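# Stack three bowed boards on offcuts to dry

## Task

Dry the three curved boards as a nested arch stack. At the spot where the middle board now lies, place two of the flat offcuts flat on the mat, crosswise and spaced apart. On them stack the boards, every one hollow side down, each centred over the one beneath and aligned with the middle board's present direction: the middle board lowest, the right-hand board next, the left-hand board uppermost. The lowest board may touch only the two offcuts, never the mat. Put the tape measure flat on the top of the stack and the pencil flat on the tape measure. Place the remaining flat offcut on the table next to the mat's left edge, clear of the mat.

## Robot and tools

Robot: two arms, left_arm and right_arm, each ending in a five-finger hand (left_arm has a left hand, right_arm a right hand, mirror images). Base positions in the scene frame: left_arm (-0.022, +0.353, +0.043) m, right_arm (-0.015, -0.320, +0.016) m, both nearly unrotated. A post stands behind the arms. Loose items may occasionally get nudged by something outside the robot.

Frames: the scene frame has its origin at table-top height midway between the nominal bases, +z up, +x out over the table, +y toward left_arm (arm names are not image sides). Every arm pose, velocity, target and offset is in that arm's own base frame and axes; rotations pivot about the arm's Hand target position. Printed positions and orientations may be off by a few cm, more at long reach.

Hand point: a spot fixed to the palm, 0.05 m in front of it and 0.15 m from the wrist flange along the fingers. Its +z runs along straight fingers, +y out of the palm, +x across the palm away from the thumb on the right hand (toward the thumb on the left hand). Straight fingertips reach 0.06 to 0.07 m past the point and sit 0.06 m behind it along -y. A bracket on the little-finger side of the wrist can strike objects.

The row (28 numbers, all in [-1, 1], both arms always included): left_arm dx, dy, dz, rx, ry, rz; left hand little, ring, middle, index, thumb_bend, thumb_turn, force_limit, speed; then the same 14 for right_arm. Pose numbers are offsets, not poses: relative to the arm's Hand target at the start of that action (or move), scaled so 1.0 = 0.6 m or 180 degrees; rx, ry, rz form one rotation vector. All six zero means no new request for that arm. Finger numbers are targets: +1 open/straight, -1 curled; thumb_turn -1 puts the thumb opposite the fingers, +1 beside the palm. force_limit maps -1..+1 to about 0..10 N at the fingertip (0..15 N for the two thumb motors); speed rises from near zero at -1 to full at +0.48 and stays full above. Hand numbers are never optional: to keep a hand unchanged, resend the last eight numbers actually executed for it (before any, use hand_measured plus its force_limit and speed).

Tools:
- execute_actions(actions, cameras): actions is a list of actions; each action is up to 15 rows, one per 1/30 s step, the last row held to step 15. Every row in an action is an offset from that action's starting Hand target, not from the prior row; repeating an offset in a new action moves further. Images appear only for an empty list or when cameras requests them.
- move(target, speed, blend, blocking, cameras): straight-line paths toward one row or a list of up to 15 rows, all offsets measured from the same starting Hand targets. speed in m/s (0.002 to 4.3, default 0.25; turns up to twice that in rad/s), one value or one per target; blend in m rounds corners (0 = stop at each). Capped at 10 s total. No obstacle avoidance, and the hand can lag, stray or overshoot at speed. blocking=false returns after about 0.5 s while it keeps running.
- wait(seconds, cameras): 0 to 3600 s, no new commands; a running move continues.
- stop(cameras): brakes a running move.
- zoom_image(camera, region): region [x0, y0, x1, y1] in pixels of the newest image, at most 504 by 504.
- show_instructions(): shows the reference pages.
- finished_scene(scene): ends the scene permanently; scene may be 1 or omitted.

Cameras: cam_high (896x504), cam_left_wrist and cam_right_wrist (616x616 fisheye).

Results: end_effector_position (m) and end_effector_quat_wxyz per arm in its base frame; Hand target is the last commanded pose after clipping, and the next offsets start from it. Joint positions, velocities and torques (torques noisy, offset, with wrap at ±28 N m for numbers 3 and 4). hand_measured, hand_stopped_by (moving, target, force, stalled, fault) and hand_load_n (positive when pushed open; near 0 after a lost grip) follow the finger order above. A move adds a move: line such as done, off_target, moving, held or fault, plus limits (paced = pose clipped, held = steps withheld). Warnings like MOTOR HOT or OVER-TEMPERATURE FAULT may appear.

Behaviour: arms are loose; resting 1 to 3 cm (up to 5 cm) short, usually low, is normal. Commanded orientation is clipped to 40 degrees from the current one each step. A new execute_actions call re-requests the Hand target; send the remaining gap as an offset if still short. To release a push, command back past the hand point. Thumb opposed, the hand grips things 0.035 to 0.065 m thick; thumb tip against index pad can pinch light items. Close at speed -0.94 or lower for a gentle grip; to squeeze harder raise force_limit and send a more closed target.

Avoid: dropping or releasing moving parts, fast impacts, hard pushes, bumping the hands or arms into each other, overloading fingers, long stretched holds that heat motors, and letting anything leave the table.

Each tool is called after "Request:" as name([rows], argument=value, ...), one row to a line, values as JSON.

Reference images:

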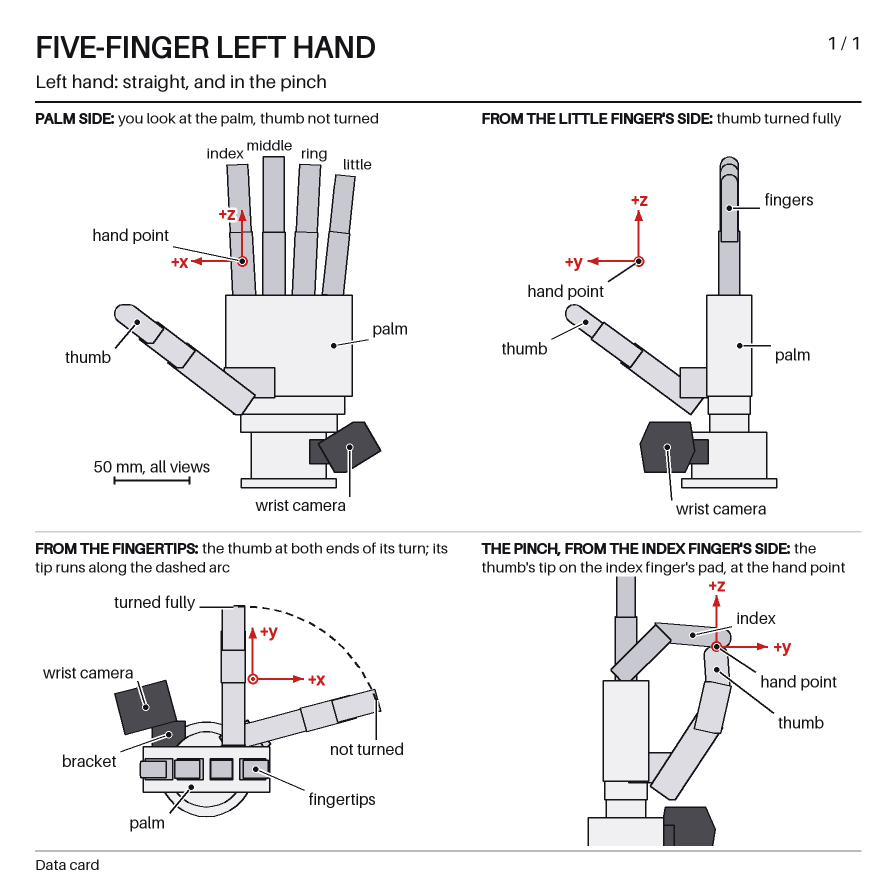

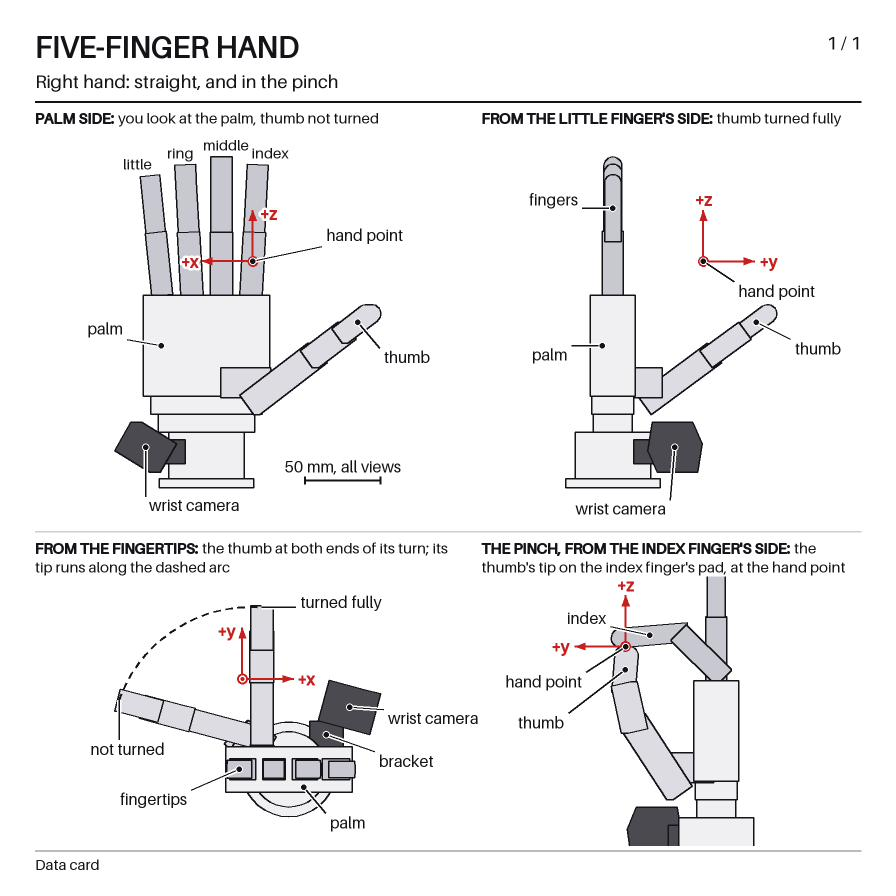

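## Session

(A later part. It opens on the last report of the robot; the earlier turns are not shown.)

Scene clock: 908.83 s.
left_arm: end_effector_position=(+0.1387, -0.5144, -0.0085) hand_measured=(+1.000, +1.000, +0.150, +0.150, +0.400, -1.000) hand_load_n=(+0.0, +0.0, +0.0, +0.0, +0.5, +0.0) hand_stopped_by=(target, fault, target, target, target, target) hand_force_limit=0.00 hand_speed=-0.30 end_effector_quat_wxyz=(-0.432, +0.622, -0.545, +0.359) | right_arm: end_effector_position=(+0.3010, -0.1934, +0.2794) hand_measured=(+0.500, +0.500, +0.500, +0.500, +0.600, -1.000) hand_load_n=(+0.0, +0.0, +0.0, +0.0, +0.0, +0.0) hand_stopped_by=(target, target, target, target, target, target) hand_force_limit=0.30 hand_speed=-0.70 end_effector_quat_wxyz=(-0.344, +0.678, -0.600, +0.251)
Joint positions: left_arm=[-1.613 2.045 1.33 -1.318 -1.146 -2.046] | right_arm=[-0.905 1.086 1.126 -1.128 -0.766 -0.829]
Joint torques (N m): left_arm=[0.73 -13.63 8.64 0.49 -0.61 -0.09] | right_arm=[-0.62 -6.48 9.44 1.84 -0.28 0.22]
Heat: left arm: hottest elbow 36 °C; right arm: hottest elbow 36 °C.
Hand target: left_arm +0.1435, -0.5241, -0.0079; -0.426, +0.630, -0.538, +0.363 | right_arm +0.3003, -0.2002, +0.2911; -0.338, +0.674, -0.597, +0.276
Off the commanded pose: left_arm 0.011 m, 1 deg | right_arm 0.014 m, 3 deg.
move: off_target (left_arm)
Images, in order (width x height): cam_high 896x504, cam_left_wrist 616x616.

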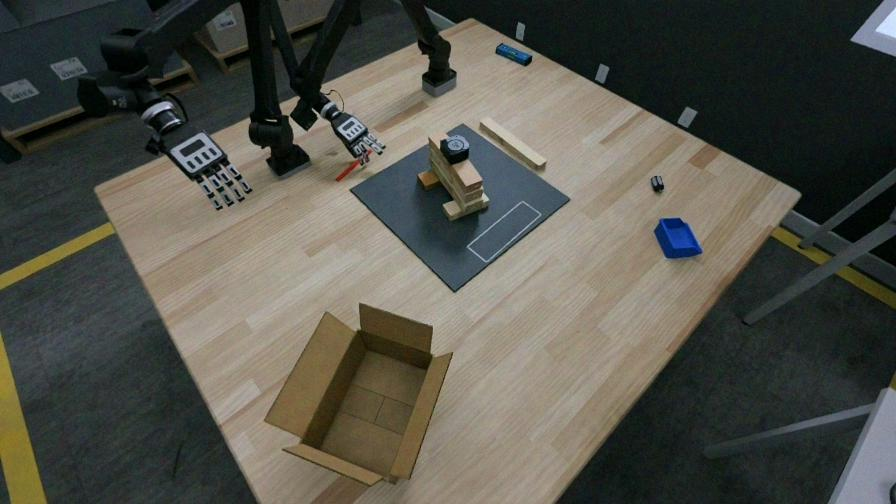

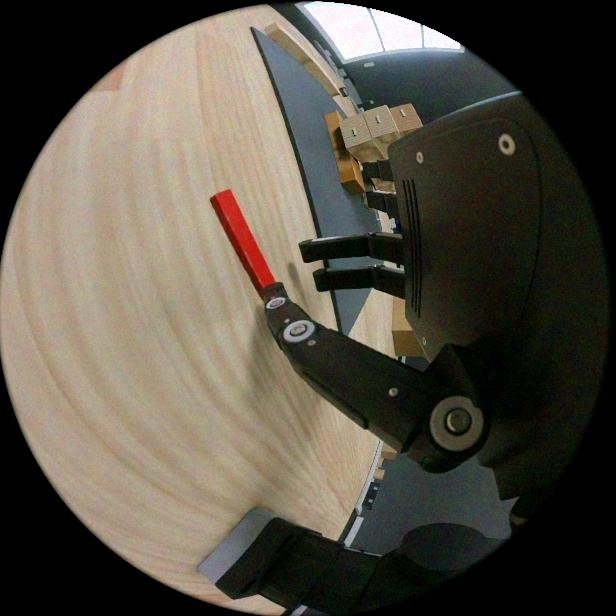

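Request:
move([
  [0,-0.004,-0.034,0,0,0,1,1,0.15,0.15,0.4,-1,0.0,-0.3,0,0,0,0,0,0,0.5,0.5,0.5,0.5,0.6,-1,0.3,-0.7],
], speed=0.04, cameras=["cam_left_wrist","cam_high"])

Request:
zoom_image(camera="cam_left_wrist", region=[200, 180, 360, 340])

Scene clock: 911.60 s.
left_arm: end_effector_position=(+0.1388, -0.5160, -0.0220) hand_measured=(+1.000, +1.000, +0.150, +0.150, +0.400, -1.000) hand_load_n=(+0.0, +0.0, -0.5, +0.0, -0.5, +0.0) hand_stopped_by=(target, fault, target, target, target, target) hand_force_limit=0.00 hand_speed=-0.30 end_effector_quat_wxyz=(-0.433, +0.620, -0.547, +0.360) | right_arm: end_effector_position=(+0.3010, -0.1934, +0.2794) hand_measured=(+0.500, +0.500, +0.500, +0.500, +0.600, -1.000) hand_load_n=(+0.0, -0.5, +0.0, +0.0, +0.0, +0.0) hand_stopped_by=(target, target, target, target, target, target) hand_force_limit=0.30 hand_speed=-0.70 end_effector_quat_wxyz=(-0.344, +0.678, -0.600, +0.251)
Joint positions: left_arm=[-1.613 2.071 1.33 -1.289 -1.149 -2.038] | right_arm=[-0.905 1.086 1.126 -1.128 -0.766 -0.829]
Joint torques (N m): left_arm=[0.21 -11.93 8.38 0.65 -0.56 -0.06] | right_arm=[-0.62 -6.36 9.46 1.8 -0.28 0.22]
Heat: left arm: hottest elbow 36 °C; right arm: hottest elbow 36 °C.
Hand target: left_arm +0.1435, -0.5265, -0.0283; -0.426, +0.630, -0.538, +0.363 | right_arm +0.3003, -0.2002, +0.2911; -0.338, +0.674, -0.597, +0.276
Off the commanded pose: left_arm 0.013 m, 2 deg | right_arm 0.014 m, 3 deg.
move: off_target (left_arm)
Images, in order (width x height): cam_high 896x504, cam_left_wrist 616x616.

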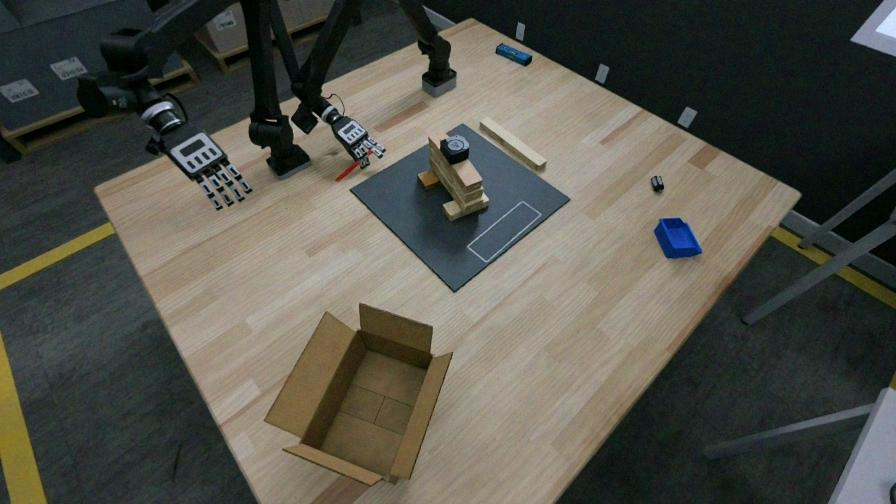

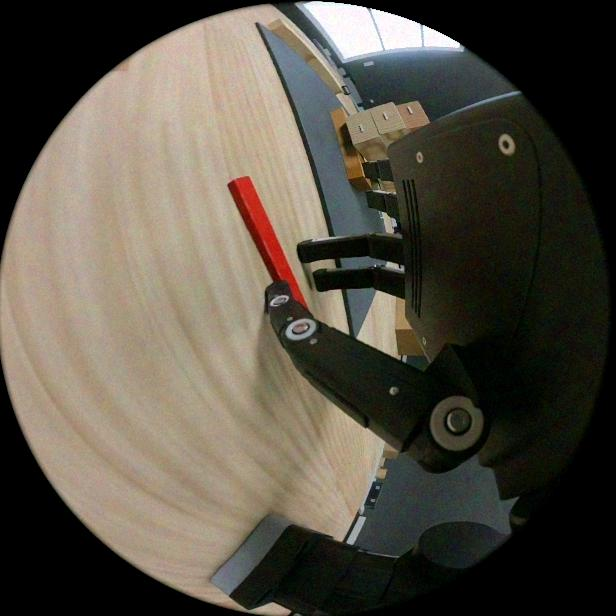

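Scaled by 3.150 from the camera's image (finer frame: 880x880).

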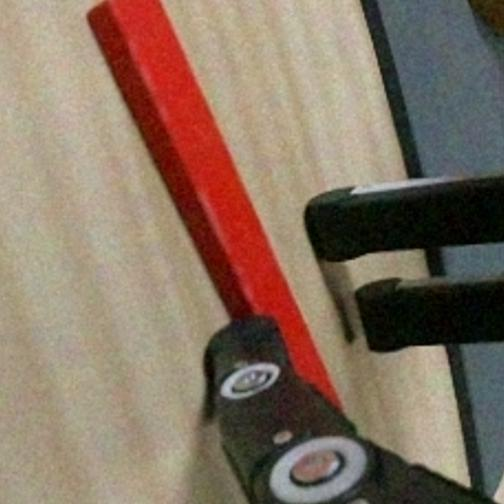

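Request:
move([
  [0,0,0,0,0,0,1,1,-0.35,-0.35,0.4,-1,0.0,-0.92,0,0,0,0,0,0,0.5,0.5,0.5,0.5,0.6,-1,0.3,-0.7],
], speed=0.04, cameras=["cam_left_wrist","cam_high"])

Request:
zoom_image(camera="cam_left_wrist", region=[200, 180, 360, 340])

Request:
zoom_image(camera="cam_high", region=[320, 110, 400, 200])

Scene clock: 915.13 s.
left_arm: end_effector_position=(+0.1450, -0.5169, -0.0213) hand_measured=(+1.000, +1.000, -0.176, -0.350, +0.400, -1.000) hand_load_n=(+0.0, +0.0, +3.5, +0.0, +0.0, +0.0) hand_stopped_by=(target, fault, force, target, target, target) hand_force_limit=0.00 hand_speed=-0.92 end_effector_quat_wxyz=(-0.431, +0.626, -0.539, +0.363) | right_arm: end_effector_position=(+0.3010, -0.1934, +0.2794) hand_measured=(+0.500, +0.500, +0.500, +0.500, +0.600, -1.000) hand_load_n=(+0.0, +0.0, +0.0, +0.0, +0.0, +0.0) hand_stopped_by=(target, target, target, target, target, target) hand_force_limit=0.30 hand_speed=-0.70 end_effector_quat_wxyz=(-0.344, +0.678, -0.600, +0.251)
Joint positions: left_arm=[-1.602 2.071 1.33 -1.281 -1.154 -2.047] | right_arm=[-0.905 1.086 1.126 -1.128 -0.766 -0.829]
Joint torques (N m): left_arm=[0.62 -12.4 8.53 0.72 -0.31 -0.07] | right_arm=[-0.62 -6.3 9.43 1.83 -0.29 0.21]
Heat: left arm: hottest elbow 35 °C; right arm: hottest elbow 36 °C.
Hand target: left_arm +0.1435, -0.5265, -0.0283; -0.426, +0.630, -0.538, +0.363 | right_arm +0.3003, -0.2002, +0.2911; -0.338, +0.674, -0.597, +0.276
Off the commanded pose: left_arm 0.012 m, 1 deg | right_arm 0.014 m, 3 deg.
move: done
Images, in order (width x height): cam_high 896x504, cam_left_wrist 616x616.

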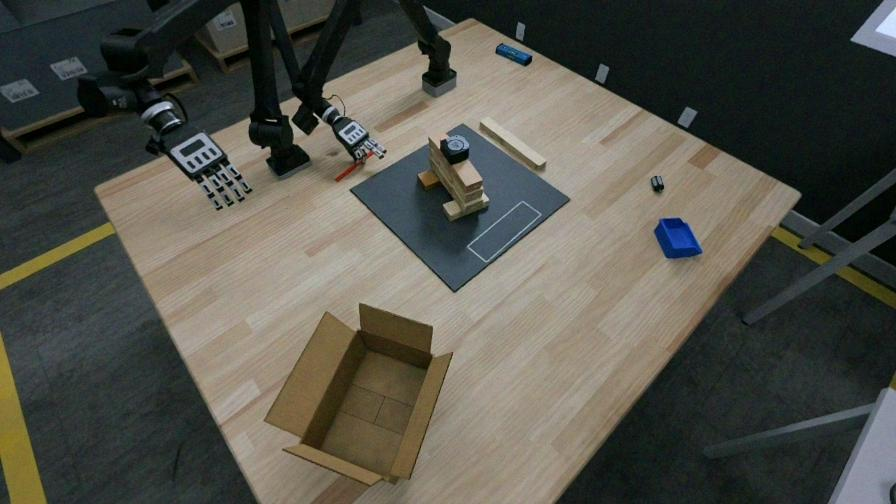

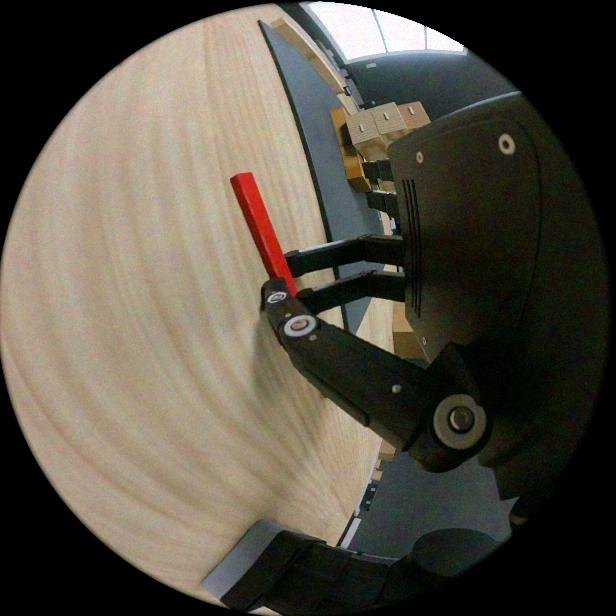

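Scaled by 3.150 from the camera's image (finer frame: 880x880).

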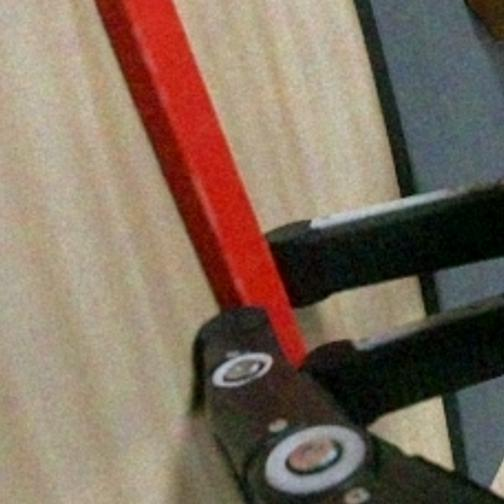

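Scaled by 5.600 from the camera's image (finer frame: 1280x720).

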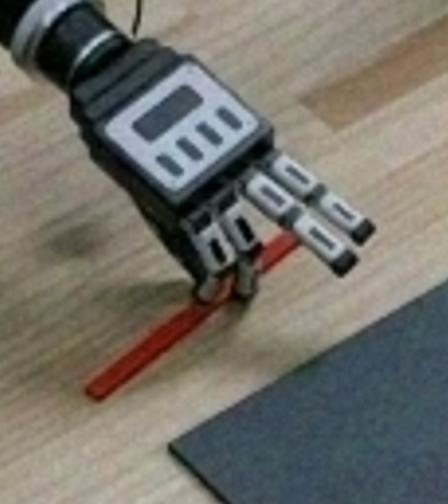

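Request:
move([
  [0,0,0,0,0,0,1,1,0.15,0.15,0.4,-1,0.0,-0.6,0,0,0,0,0,0,0.5,0.5,0.5,0.5,0.6,-1,0.3,-0.7],
  [0,0,0.08,0,0,0,1,1,0.15,0.15,0.4,-1,0.0,-0.6,0,0,0,0,0,0,0.5,0.5,0.5,0.5,0.6,-1,0.3,-0.7],
  [0,0,0.08,0.0495,0.0074,0,1,1,0.15,0.15,0.4,-1,0.0,-0.6,0,0,0,0,0,0,0.5,0.5,0.5,0.5,0.6,-1,0.3,-0.7],
], speed=0.06, cameras=["cam_left_wrist","cam_high"])

Request:
zoom_image(camera="cam_high", region=[320, 110, 400, 200])

Scene clock: 924.03 s.
left_arm: end_effector_position=(+0.1366, -0.5153, +0.0133) hand_measured=(+1.000, +1.000, +0.150, +0.150, +0.400, -1.000) hand_load_n=(+0.0, +0.0, +0.5, +0.0, +0.0, +0.0) hand_stopped_by=(target, fault, target, target, target, target) hand_force_limit=0.00 hand_speed=-0.60 end_effector_quat_wxyz=(-0.460, +0.601, -0.568, +0.324) | right_arm: end_effector_position=(+0.3010, -0.1934, +0.2794) hand_measured=(+0.500, +0.500, +0.500, +0.500, +0.600, -1.000) hand_load_n=(+0.0, +0.0, +0.0, +0.0, +0.0, +0.0) hand_stopped_by=(target, target, target, target, target, target) hand_force_limit=0.30 hand_speed=-0.70 end_effector_quat_wxyz=(-0.344, +0.678, -0.600, +0.251)
Joint positions: left_arm=[-1.611 2.051 1.413 -1.476 -1.128 -2.017] | right_arm=[-0.905 1.086 1.126 -1.128 -0.766 -0.829]
Joint torques (N m): left_arm=[0.09 -14.45 7.02 -0.02 -0.73 -0.04] | right_arm=[-0.56 -6.3 9.43 1.81 -0.28 0.22]
Heat: left arm: hottest elbow 36 °C; right arm: hottest elbow 36 °C.
Hand target: left_arm +0.1388, -0.5167, +0.0179; -0.459, +0.602, -0.566, +0.326 (not the last commanded pose) | right_arm +0.3003, -0.2002, +0.2911; -0.338, +0.674, -0.597, +0.276
Off the commanded pose: left_arm 0.015 m, 2 deg | right_arm 0.014 m, 3 deg.
move: held (left_arm; a check stopped the path); path passed 2 of 3 targets; limits=held
pose unreachable (left arm): on one or more control steps of this call, first in action 0 (counted from 0), this arm could not follow its commanded pose, so it was not sent that pose on those steps. It may still have moved: this result reports where it is.
cause: moving toward the commanded pose would bring a part of the arm too close to another arm (a part of this arm just beyond joint 3 (elbow) and a part of the right arm just beyond its joint 2 (shoulder), at the place that arm is still heading or pushing toward).
Images, in order (width x height): cam_high 896x504, cam_left_wrist 616x616.

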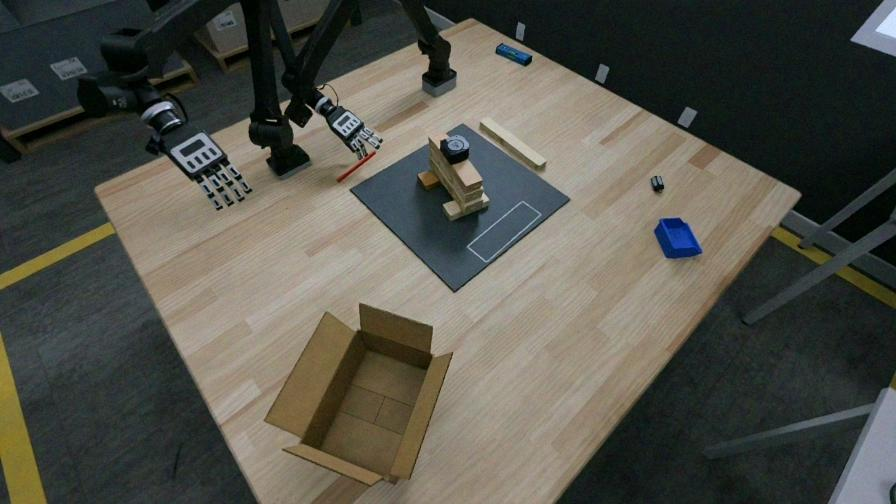

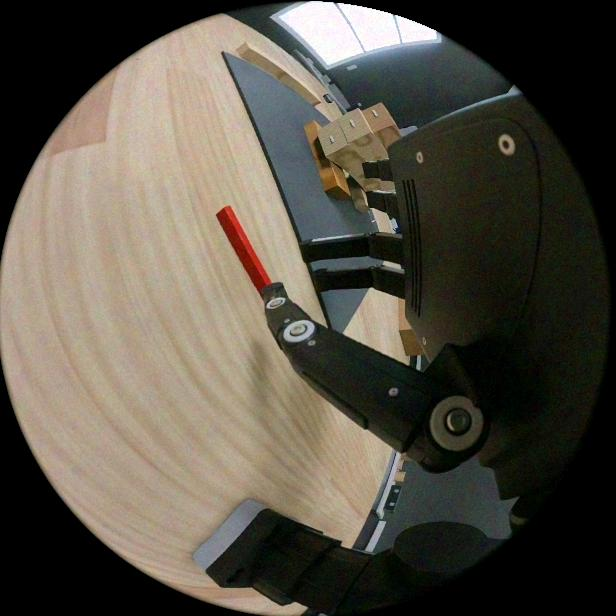

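Scaled by 5.600 from the camera's image (finer frame: 1280x720).

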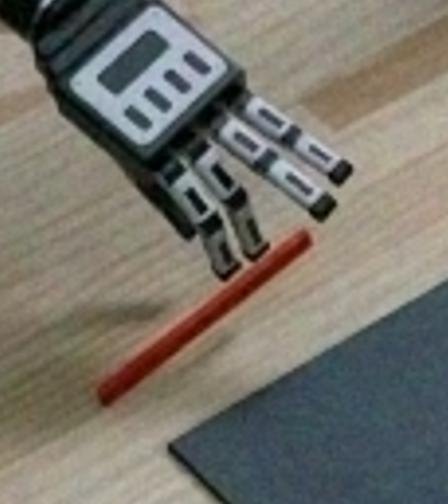

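Request:
move([
  [0,0.02,0.2,0,0,0,1,1,0.3,0.3,0.6,-1,0.0,-0.4,0,0,0,0,0,0,0.5,0.5,0.5,0.5,0.6,-1,0.3,-0.7],
  [0.3,0.75,0.45,0,0,-0.3,1,1,0.3,0.3,0.6,-1,0.0,-0.4,0,0,0,0,0,0,0.5,0.5,0.5,0.5,0.6,-1,0.3,-0.7],
], speed=0.15, blend=0.03, cameras=["cam_high"])

Request:
zoom_image(camera="cam_high", region=[325, 130, 405, 200])

Scene clock: 931.77 s.
left_arm: end_effector_position=(+0.1367, -0.5127, +0.0315) hand_measured=(+1.000, +1.000, +0.300, +0.300, +0.600, -1.000) hand_load_n=(+0.0, +0.0, +0.0, +0.0, +0.0, +0.0) hand_stopped_by=(target, fault, target, target, target, target) hand_force_limit=0.00 hand_speed=-0.40 end_effector_quat_wxyz=(-0.459, +0.601, -0.568, +0.324) | right_arm: end_effector_position=(+0.3010, -0.1934, +0.2794) hand_measured=(+0.500, +0.500, +0.500, +0.500, +0.600, -1.000) hand_load_n=(+0.0, +0.0, +0.0, +0.0, +0.0, +0.0) hand_stopped_by=(target, target, target, target, target, target) hand_force_limit=0.30 hand_speed=-0.70 end_effector_quat_wxyz=(-0.344, +0.678, -0.600, +0.251)
Joint positions: left_arm=[-1.611 2.018 1.413 -1.508 -1.128 -2.017] | right_arm=[-0.905 1.086 1.126 -1.128 -0.766 -0.829]
Joint torques (N m): left_arm=[0.44 -13.04 7.36 0.14 -0.74 -0.03] | right_arm=[-0.56 -6.3 9.42 1.81 -0.28 0.21]
Heat: left arm: hottest elbow 36 °C; right arm: hottest elbow 36 °C.
Hand target: left_arm +0.1389, -0.5134, +0.0263; -0.463, +0.599, -0.568, +0.323 (not the last commanded pose) | right_arm +0.3003, -0.2002, +0.2911; -0.338, +0.674, -0.597, +0.276
Off the commanded pose: left_arm 0.546 m, 54 deg | right_arm 0.014 m, 3 deg.
move: held (left_arm; a check stopped the path); path passed 0 of 2 targets; limits=held
pose unreachable (left arm): on one or more control steps of this call, first in action 0 (counted from 0), this arm could not follow its commanded pose, so it was not sent that pose on those steps. It may still have moved: this result reports where it is.
cause: moving toward the commanded pose would bring a part of the arm too close to another arm (a part of this arm just beyond joint 3 (elbow) and a part of the right arm just beyond its joint 2 (shoulder), at the place that arm is still heading or pushing toward).

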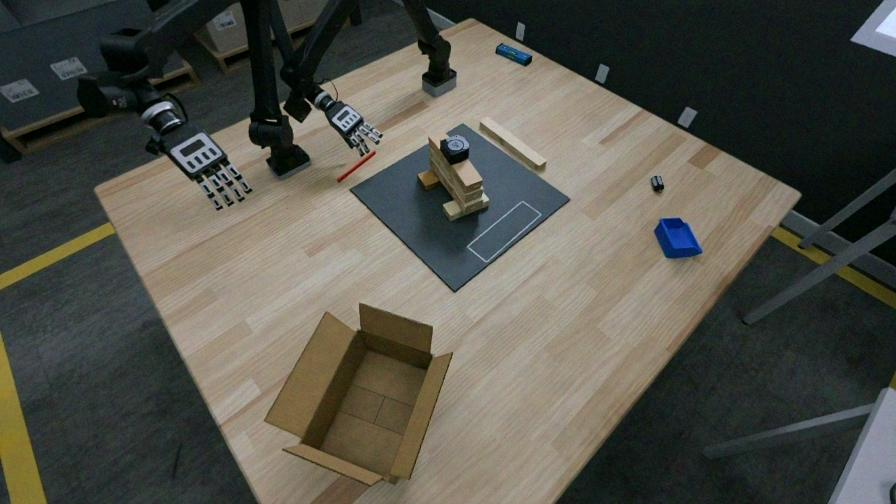

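Scaled by 6.300 from the camera's image (finer frame: 1280x720).

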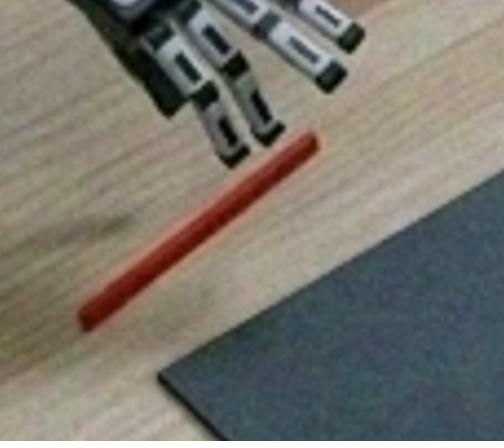

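Request:
move([
  [0.01,0.2,0.02,0,0,0,1,1,0.3,0.3,0.6,-1,0.0,-0.4,0,0,0,0,0,0,0.5,0.5,0.5,0.5,0.6,-1,0.3,-0.7],
  [0.1,0.5,0.2,0,0,0,1,1,0.3,0.3,0.6,-1,0.0,-0.4,0,0,0,0,0,0,0.5,0.5,0.5,0.5,0.6,-1,0.3,-0.7],
], speed=0.15, blend=0.03, cameras=["cam_high"])

Scene clock: 936.17 s.
left_arm: end_effector_position=(+0.1965, -0.2158, +0.1461) hand_measured=(+1.000, +1.000, +0.300, +0.300, +0.600, -1.000) hand_load_n=(+0.0, +0.0, +0.0, +0.0, +0.0, +0.0) hand_stopped_by=(target, fault, target, target, target, target) hand_force_limit=0.00 hand_speed=-0.40 end_effector_quat_wxyz=(-0.464, +0.596, -0.571, +0.320) | right_arm: end_effector_position=(+0.3010, -0.1934, +0.2794) hand_measured=(+0.500, +0.500, +0.500, +0.500, +0.600, -1.000) hand_load_n=(+0.0, +0.0, +0.0, +0.0, +0.0, +0.0) hand_stopped_by=(target, target, target, target, target, target) hand_force_limit=0.30 hand_speed=-0.70 end_effector_quat_wxyz=(-0.344, +0.678, -0.600, +0.251)
Joint positions: left_arm=[-1.403 1.017 0.648 -1.289 -1.197 -1.506] | right_arm=[-0.905 1.086 1.126 -1.128 -0.766 -0.829]
Joint torques (N m): left_arm=[0.97 -4.72 8.1 1.13 -0.78 0.12] | right_arm=[-0.62 -6.48 9.47 1.81 -0.28 0.21]
Heat: left arm: hottest elbow 36 °C; right arm: hottest elbow 36 °C.
Hand target: left_arm +0.1989, -0.2134, +0.1463; -0.463, +0.599, -0.568, +0.323 | right_arm +0.3003, -0.2002, +0.2911; -0.338, +0.674, -0.597, +0.276
Off the commanded pose: left_arm 0.003 m, 1 deg | right_arm 0.014 m, 3 deg.
move: done

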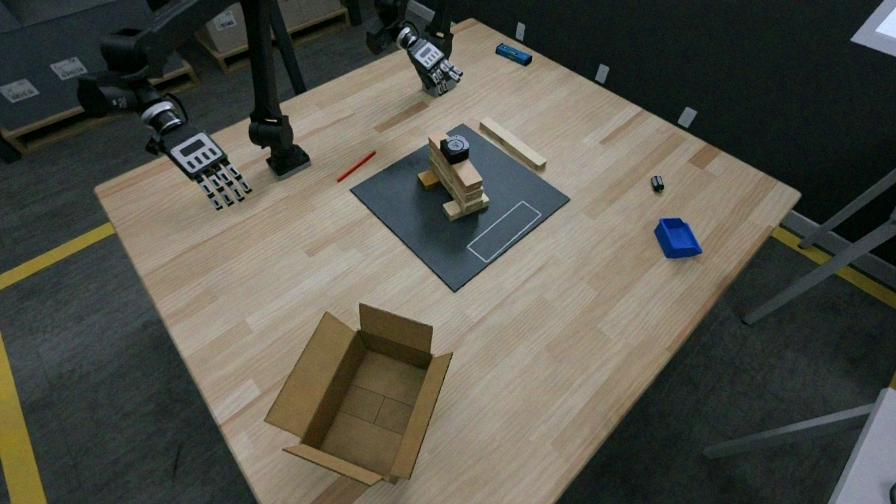

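Request:
move([
  [0.2,0.55,0.25,0,0,-0.3,1,1,0.3,0.3,0.6,-1,0.0,-0.4,0,0,0,0,0,0,0.5,0.5,0.5,0.5,1,-1,0.3,-0.5],
], speed=0.2, cameras=[])

Request:
move([
  [0,0,0,0,0,0,1,1,0.3,0.3,0.6,-1,0.0,-0.4,-0.1,0.3,-0.1,-0.0178,0.075,0.011,-1,-1,-0.5,-0.5,1,-1,0.3,-0.3],
  [0,0,0,0,0,0,1,1,0.3,0.3,0.6,-1,0.0,-0.4,-0.1905,0.61,-0.267,-0.0355,0.1501,0.0225,-1,-1,-0.5,-0.5,1,-1,0.3,-0.3],
], speed=0.12, blend=0.04, cameras=["cam_high","cam_right_wrist"])

Scene clock: 942.77 s.
left_arm: end_effector_position=(+0.3076, +0.1100, +0.2773) hand_measured=(+1.000, +1.000, +0.300, +0.300, +0.600, -1.000) hand_load_n=(+0.0, +0.0, +0.0, +0.0, +0.0, +0.0) hand_stopped_by=(target, fault, target, target, target, target) hand_force_limit=0.00 hand_speed=-0.40 end_effector_quat_wxyz=(+0.250, -0.299, +0.769, -0.506) | right_arm: end_effector_position=(+0.3010, -0.1934, +0.2794) hand_measured=(+0.500, +0.500, +0.500, +0.500, +1.000, -1.000) hand_load_n=(+0.0, +0.0, +0.0, +0.0, +0.0, +0.0) hand_stopped_by=(target, target, target, target, target, target) hand_force_limit=0.30 hand_speed=-0.50 end_effector_quat_wxyz=(-0.344, +0.678, -0.600, +0.251)
Joint positions: left_arm=[0.849 1.171 1.103 -1.553 1.199 1.712] | right_arm=[-0.905 1.086 1.126 -1.128 -0.766 -0.829]
Joint torques (N m): left_arm=[-1.03 -5.01 14.9 0.13 0.66 0.13] | right_arm=[-0.56 -6.18 9.46 1.78 -0.28 0.22]
Heat: left arm: hottest elbow 36 °C; right arm: hottest elbow 36 °C.
Hand target: left_arm +0.3189, +0.1166, +0.2963; +0.266, -0.276, +0.778, -0.498 | right_arm +0.3003, -0.2002, +0.2911; -0.338, +0.674, -0.597, +0.276
Off the commanded pose: left_arm 0.023 m, 4 deg | right_arm 0.014 m, 3 deg.
move: off_target (left_arm)

Scene clock: 947.43 s.
left_arm: end_effector_position=(+0.3077, +0.1101, +0.2773) hand_measured=(+1.000, +1.000, +0.300, +0.300, +0.600, -1.000) hand_load_n=(+0.0, +0.0, +0.0, +0.0, +0.0, +0.0) hand_stopped_by=(target, fault, target, target, target, target) hand_force_limit=0.00 hand_speed=-0.40 end_effector_quat_wxyz=(+0.251, -0.298, +0.770, -0.506) | right_arm: end_effector_position=(+0.1800, +0.1577, +0.1267) hand_measured=(-1.000, -1.000, -0.500, -0.500, +1.000, -1.000) hand_load_n=(+0.5, +0.0, +0.0, +0.0, +0.0, +0.0) hand_stopped_by=(target, target, target, target, target, target) hand_force_limit=0.30 hand_speed=-0.30 end_effector_quat_wxyz=(-0.148, +0.759, -0.622, +0.127)
Joint positions: left_arm=[0.849 1.171 1.103 -1.553 1.199 1.714] | right_arm=[0.646 0.794 0.665 -1.088 0.174 0.417]
Joint torques (N m): left_arm=[-1.03 -4.54 14.97 0.05 0.63 0.1] | right_arm=[1.67 -0.91 9.54 1.65 0.22 0.22]
Heat: left arm: hottest elbow 38 °C; right arm: hottest elbow 37 °C.
Hand target: left_arm +0.3189, +0.1166, +0.2963; +0.266, -0.276, +0.778, -0.498 | right_arm +0.1860, +0.1658, +0.1309; -0.161, +0.757, -0.619, +0.131
Off the commanded pose: left_arm 0.023 m, 3 deg | right_arm 0.011 m, 2 deg.
move: off_target (right_arm)

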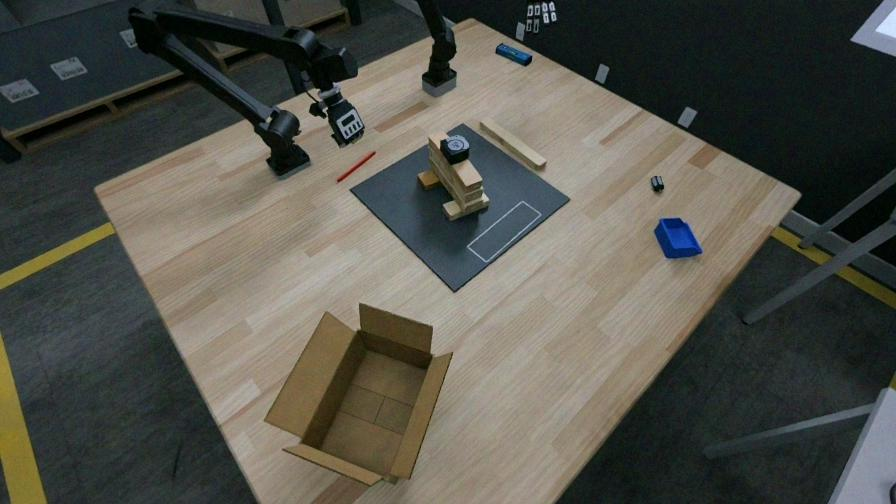

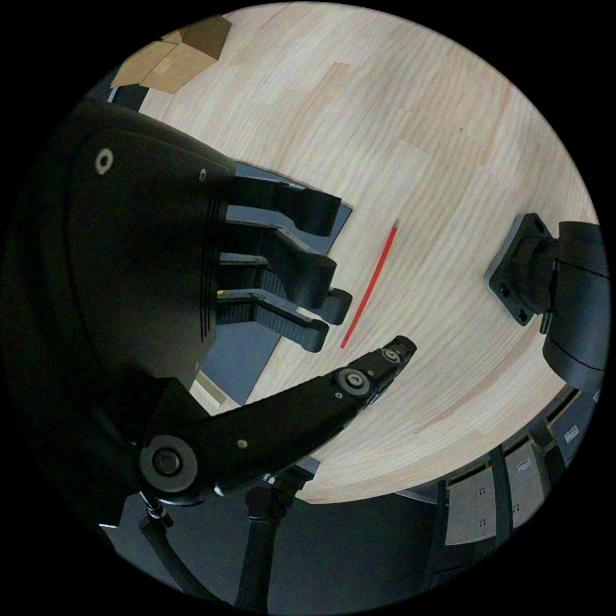

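Request:
move([
  [0,0,0,0,0,0,1,1,0.3,0.3,0.6,-1,0.0,-0.4,0.015,0.05,-0.03,0,0,0,-1,-1,-0.5,-0.5,1,-1,0.3,-0.3],
  [0,0,0,0,0,0,1,1,0.3,0.3,0.6,-1,0.0,-0.4,0.015,0.05,-0.16,0,0,0,-1,-1,-0.5,-0.5,1,-1,0.3,-0.3],
], speed=0.08, cameras=["cam_high","cam_right_wrist"])

Request:
zoom_image(camera="cam_high", region=[310, 100, 400, 200])

Request:
zoom_image(camera="cam_right_wrist", region=[260, 180, 440, 380])

Scene clock: 951.97 s.
left_arm: end_effector_position=(+0.3077, +0.1101, +0.2773) hand_measured=(+1.000, +1.000, +0.300, +0.300, +0.600, -1.000) hand_load_n=(-0.5, +0.0, +0.0, +0.0, +0.0, +0.0) hand_stopped_by=(target, fault, target, target, target, target) hand_force_limit=0.00 hand_speed=-0.40 end_effector_quat_wxyz=(+0.251, -0.298, +0.770, -0.506) | right_arm: end_effector_position=(+0.1907, +0.1865, +0.0324) hand_measured=(-1.000, -1.000, -0.500, -0.500, +1.000, -1.000) hand_load_n=(+0.0, +0.0, +0.0, +0.0, +0.0, +0.0) hand_stopped_by=(target, target, target, target, target, target) hand_force_limit=0.30 hand_speed=-0.30 end_effector_quat_wxyz=(-0.149, +0.757, -0.623, +0.128)
Joint positions: left_arm=[0.849 1.171 1.103 -1.553 1.199 1.714] | right_arm=[0.718 0.998 0.505 -0.735 0.202 0.489]
Joint torques (N m): left_arm=[-0.85 -5.01 14.87 0.23 0.67 0.11] | right_arm=[1.85 -2.2 8.4 1.61 0.23 0.22]
Heat: left arm: hottest elbow 39 °C; right arm: hottest elbow 37 °C.
Hand target: left_arm +0.3189, +0.1166, +0.2963; +0.266, -0.276, +0.778, -0.498 | right_arm +0.1950, +0.1958, +0.0349; -0.161, +0.757, -0.619, +0.131
Off the commanded pose: left_arm 0.023 m, 3 deg | right_arm 0.011 m, 2 deg.
move: off_target (right_arm)

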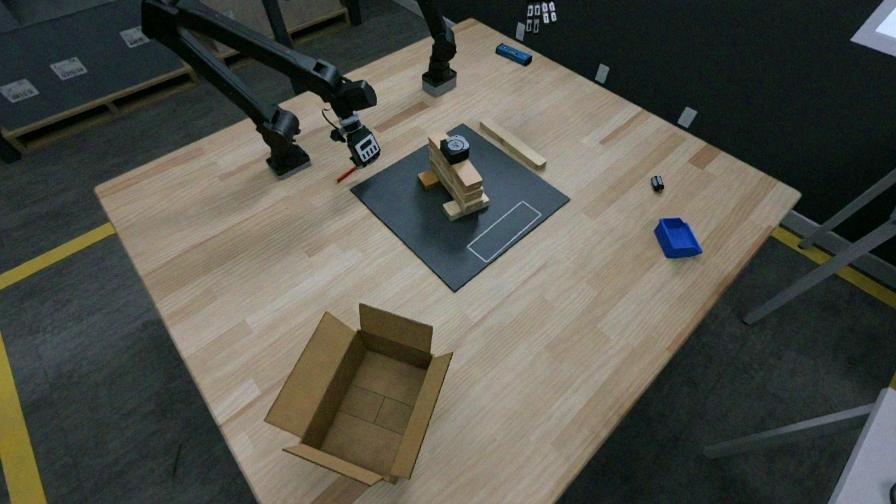

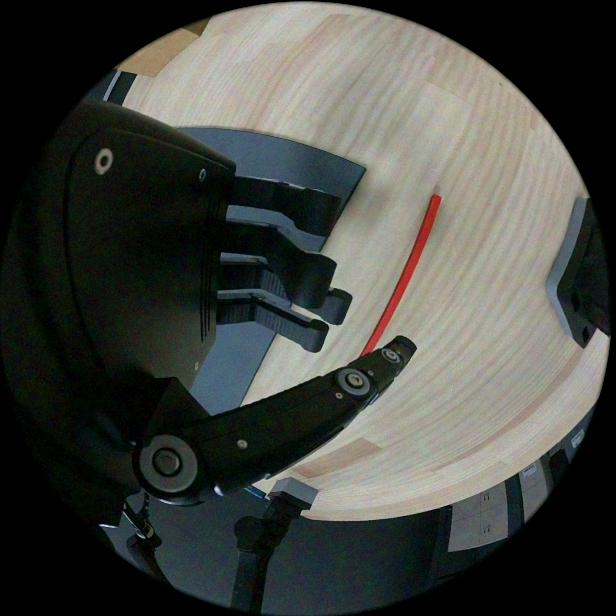

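Scaled by 5.040 from the camera's image (finer frame: 1280x720).

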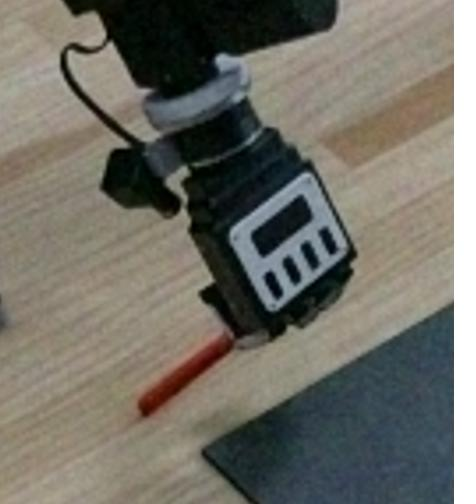

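Scaled by 2.520 from the camera's image (finer frame: 880x880).

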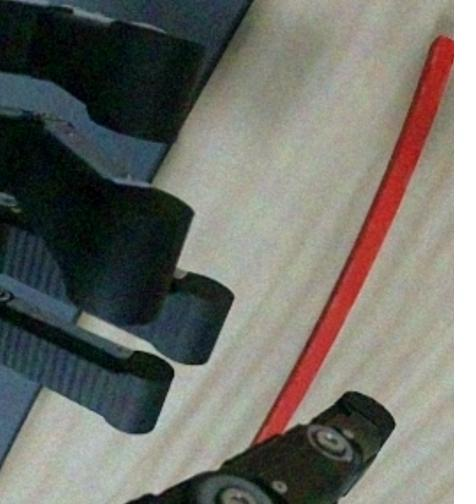

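Request:
move([
  [0,0,0,0,0,0,1,1,0.3,0.3,0.6,-1,0.0,-0.4,-0.005,0.0,-0.045,0,0,0,-1,-1,-0.5,-0.5,1,-1,0.3,-0.3],
], speed=0.05, cameras=["cam_high","cam_right_wrist"])

Request:
zoom_image(camera="cam_high", region=[310, 110, 400, 200])

Request:
zoom_image(camera="cam_right_wrist", region=[260, 180, 440, 380])

Scene clock: 955.00 s.
left_arm: end_effector_position=(+0.3077, +0.1101, +0.2773) hand_measured=(+1.000, +1.000, +0.300, +0.300, +0.600, -1.000) hand_load_n=(+0.0, +0.0, +0.5, +0.0, +0.0, +0.0) hand_stopped_by=(target, fault, target, target, target, target) hand_force_limit=0.00 hand_speed=-0.40 end_effector_quat_wxyz=(+0.251, -0.298, +0.770, -0.506) | right_arm: end_effector_position=(+0.1886, +0.1869, +0.0061) hand_measured=(-1.000, -1.000, -0.500, -0.500, +1.000, -1.000) hand_load_n=(+0.0, +0.0, +0.0, +0.0, +0.0, +0.0) hand_stopped_by=(target, target, target, target, target, target) hand_force_limit=0.30 hand_speed=-0.30 end_effector_quat_wxyz=(-0.149, +0.757, -0.623, +0.129)
Joint positions: left_arm=[0.849 1.171 1.103 -1.553 1.199 1.714] | right_arm=[0.725 1.051 0.455 -0.632 0.205 0.497]
Joint torques (N m): left_arm=[-0.85 -5.01 14.94 0.12 0.63 0.08] | right_arm=[1.79 -2.26 7.97 1.58 0.24 0.23]
Heat: left arm: hottest elbow 40 °C; right arm: hottest elbow 37 °C.
Hand target: left_arm +0.3189, +0.1166, +0.2963; +0.266, -0.276, +0.778, -0.498 | right_arm +0.1920, +0.1958, +0.0079; -0.161, +0.757, -0.619, +0.131
Off the commanded pose: left_arm 0.023 m, 3 deg | right_arm 0.010 m, 1 deg.
move: done

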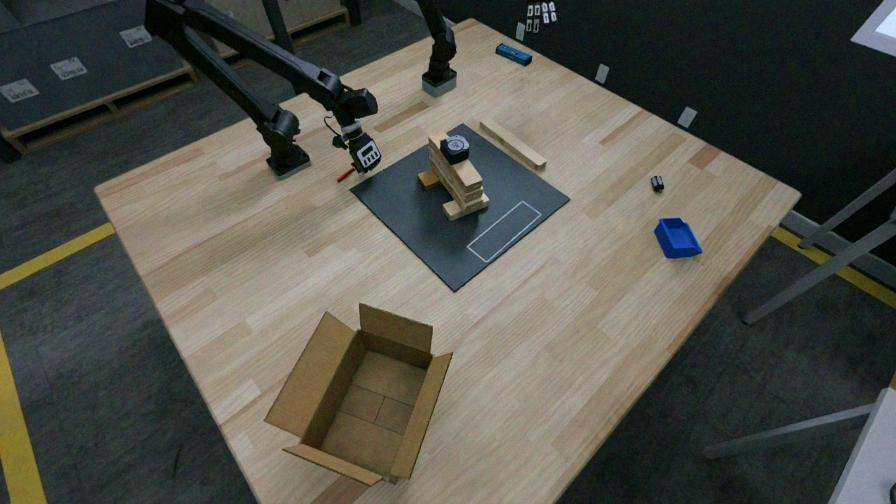

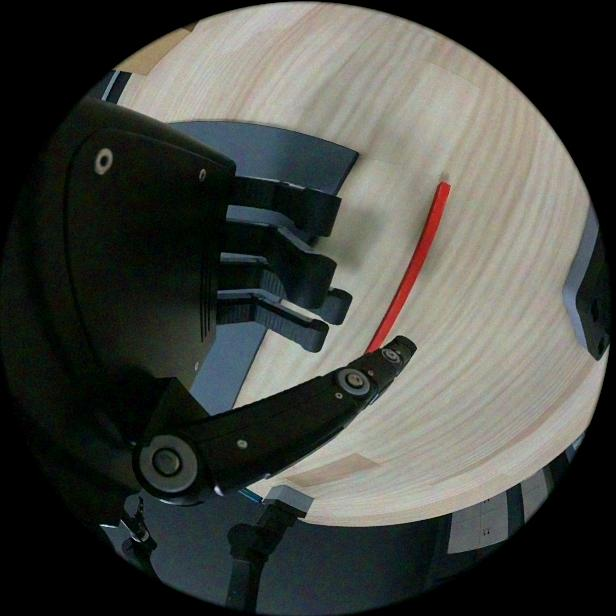

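Scaled by 5.600 from the camera's image (finer frame: 1280x720).

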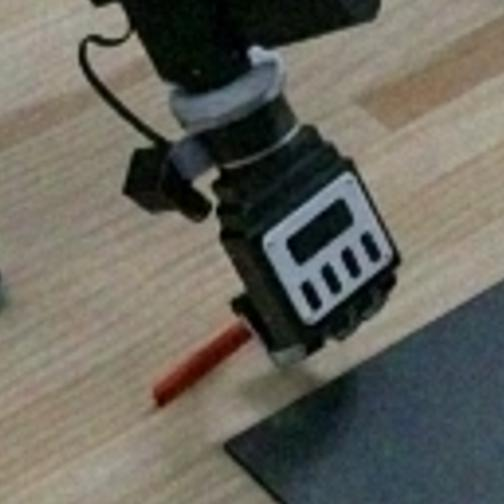

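Scaled by 2.520 from the camera's image (finer frame: 880x880).

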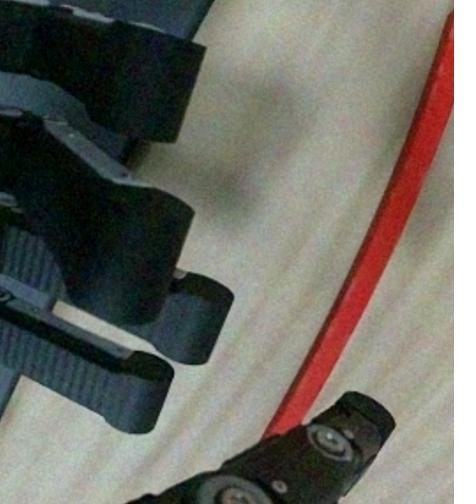

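Request:
move([
  [0,0,0,0,0,0,1,1,0.3,0.3,0.6,-1,0.0,-0.4,-0.0135,-0.0027,0.0,0,0,0,-1,-1,-0.5,-0.5,1,-1,0.3,-0.3],
  [0,0,0,0,0,0,1,1,0.3,0.3,0.6,-1,0.0,-0.4,-0.0135,-0.0027,-0.025,0,0,0,-1,-1,-0.5,-0.5,1,-1,0.3,-0.3],
], speed=0.05, cameras=["cam_high","cam_right_wrist"])

Request:
zoom_image(camera="cam_high", region=[310, 110, 400, 200])

Request:
zoom_image(camera="cam_right_wrist", region=[260, 180, 440, 380])

Scene clock: 958.03 s.
left_arm: end_effector_position=(+0.3077, +0.1101, +0.2773) hand_measured=(+1.000, +1.000, +0.300, +0.300, +0.600, -1.000) hand_load_n=(+0.0, +0.0, +0.0, -0.5, +0.5, +0.0) hand_stopped_by=(target, fault, target, target, target, target) hand_force_limit=0.00 hand_speed=-0.40 end_effector_quat_wxyz=(+0.251, -0.298, +0.770, -0.506) | right_arm: end_effector_position=(+0.1808, +0.1851, -0.0089) hand_measured=(-1.000, -1.000, -0.500, -0.500, +1.000, -1.000) hand_load_n=(+0.0, +0.0, +0.5, +0.0, +0.0, +0.0) hand_stopped_by=(target, target, target, target, target, target) hand_force_limit=0.30 hand_speed=-0.30 end_effector_quat_wxyz=(-0.150, +0.756, -0.623, +0.129)
Joint positions: left_arm=[0.849 1.171 1.103 -1.553 1.199 1.714] | right_arm=[0.744 1.064 0.415 -0.582 0.212 0.515]
Joint torques (N m): left_arm=[-1.08 -4.42 15.05 0.13 0.63 0.06] | right_arm=[1.79 -2.37 7.65 1.59 0.24 0.21]
Heat: left arm: hottest elbow 40 °C; right arm: hottest elbow 37 °C.
Hand target: left_arm +0.3189, +0.1166, +0.2963; +0.266, -0.276, +0.778, -0.498 | right_arm +0.1839, +0.1942, -0.0071; -0.161, +0.757, -0.619, +0.131
Off the commanded pose: left_arm 0.023 m, 3 deg | right_arm 0.010 m, 1 deg.
move: done

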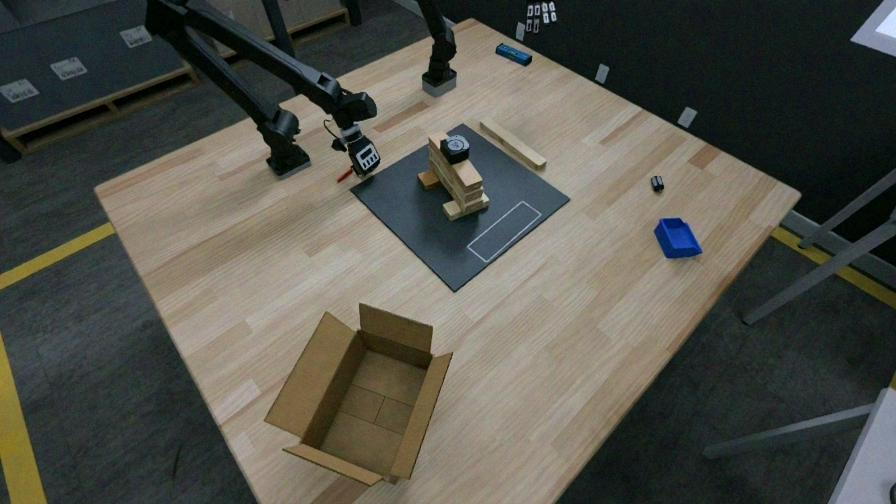

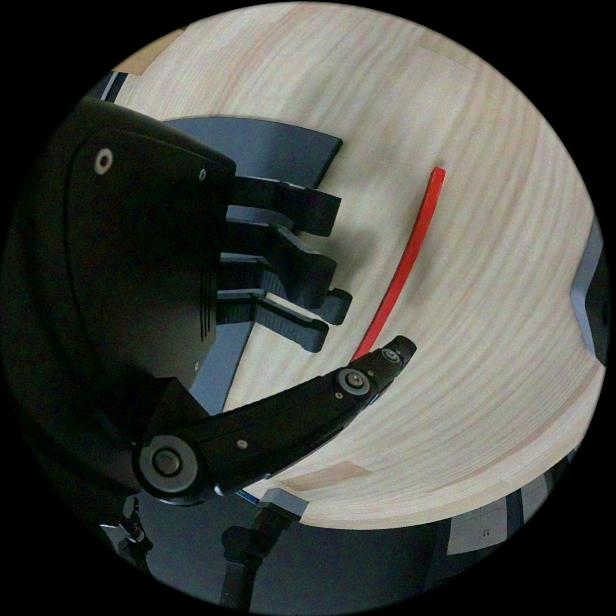

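Scaled by 5.600 from the camera's image (finer frame: 1280x720).

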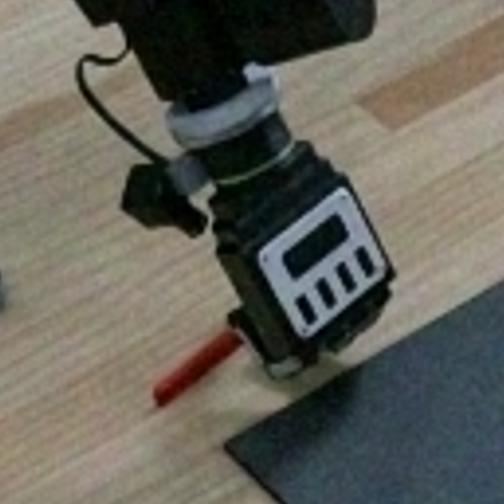

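Scaled by 2.520 from the camera's image (finer frame: 880x880).

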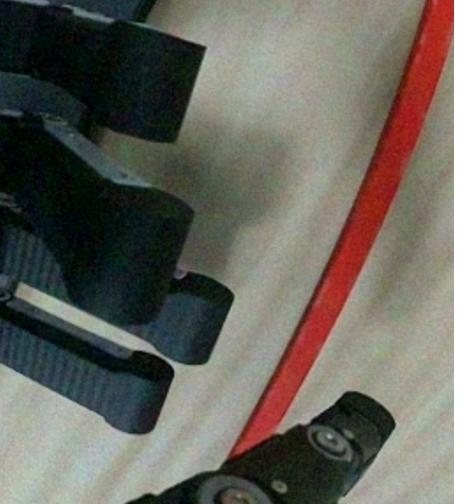

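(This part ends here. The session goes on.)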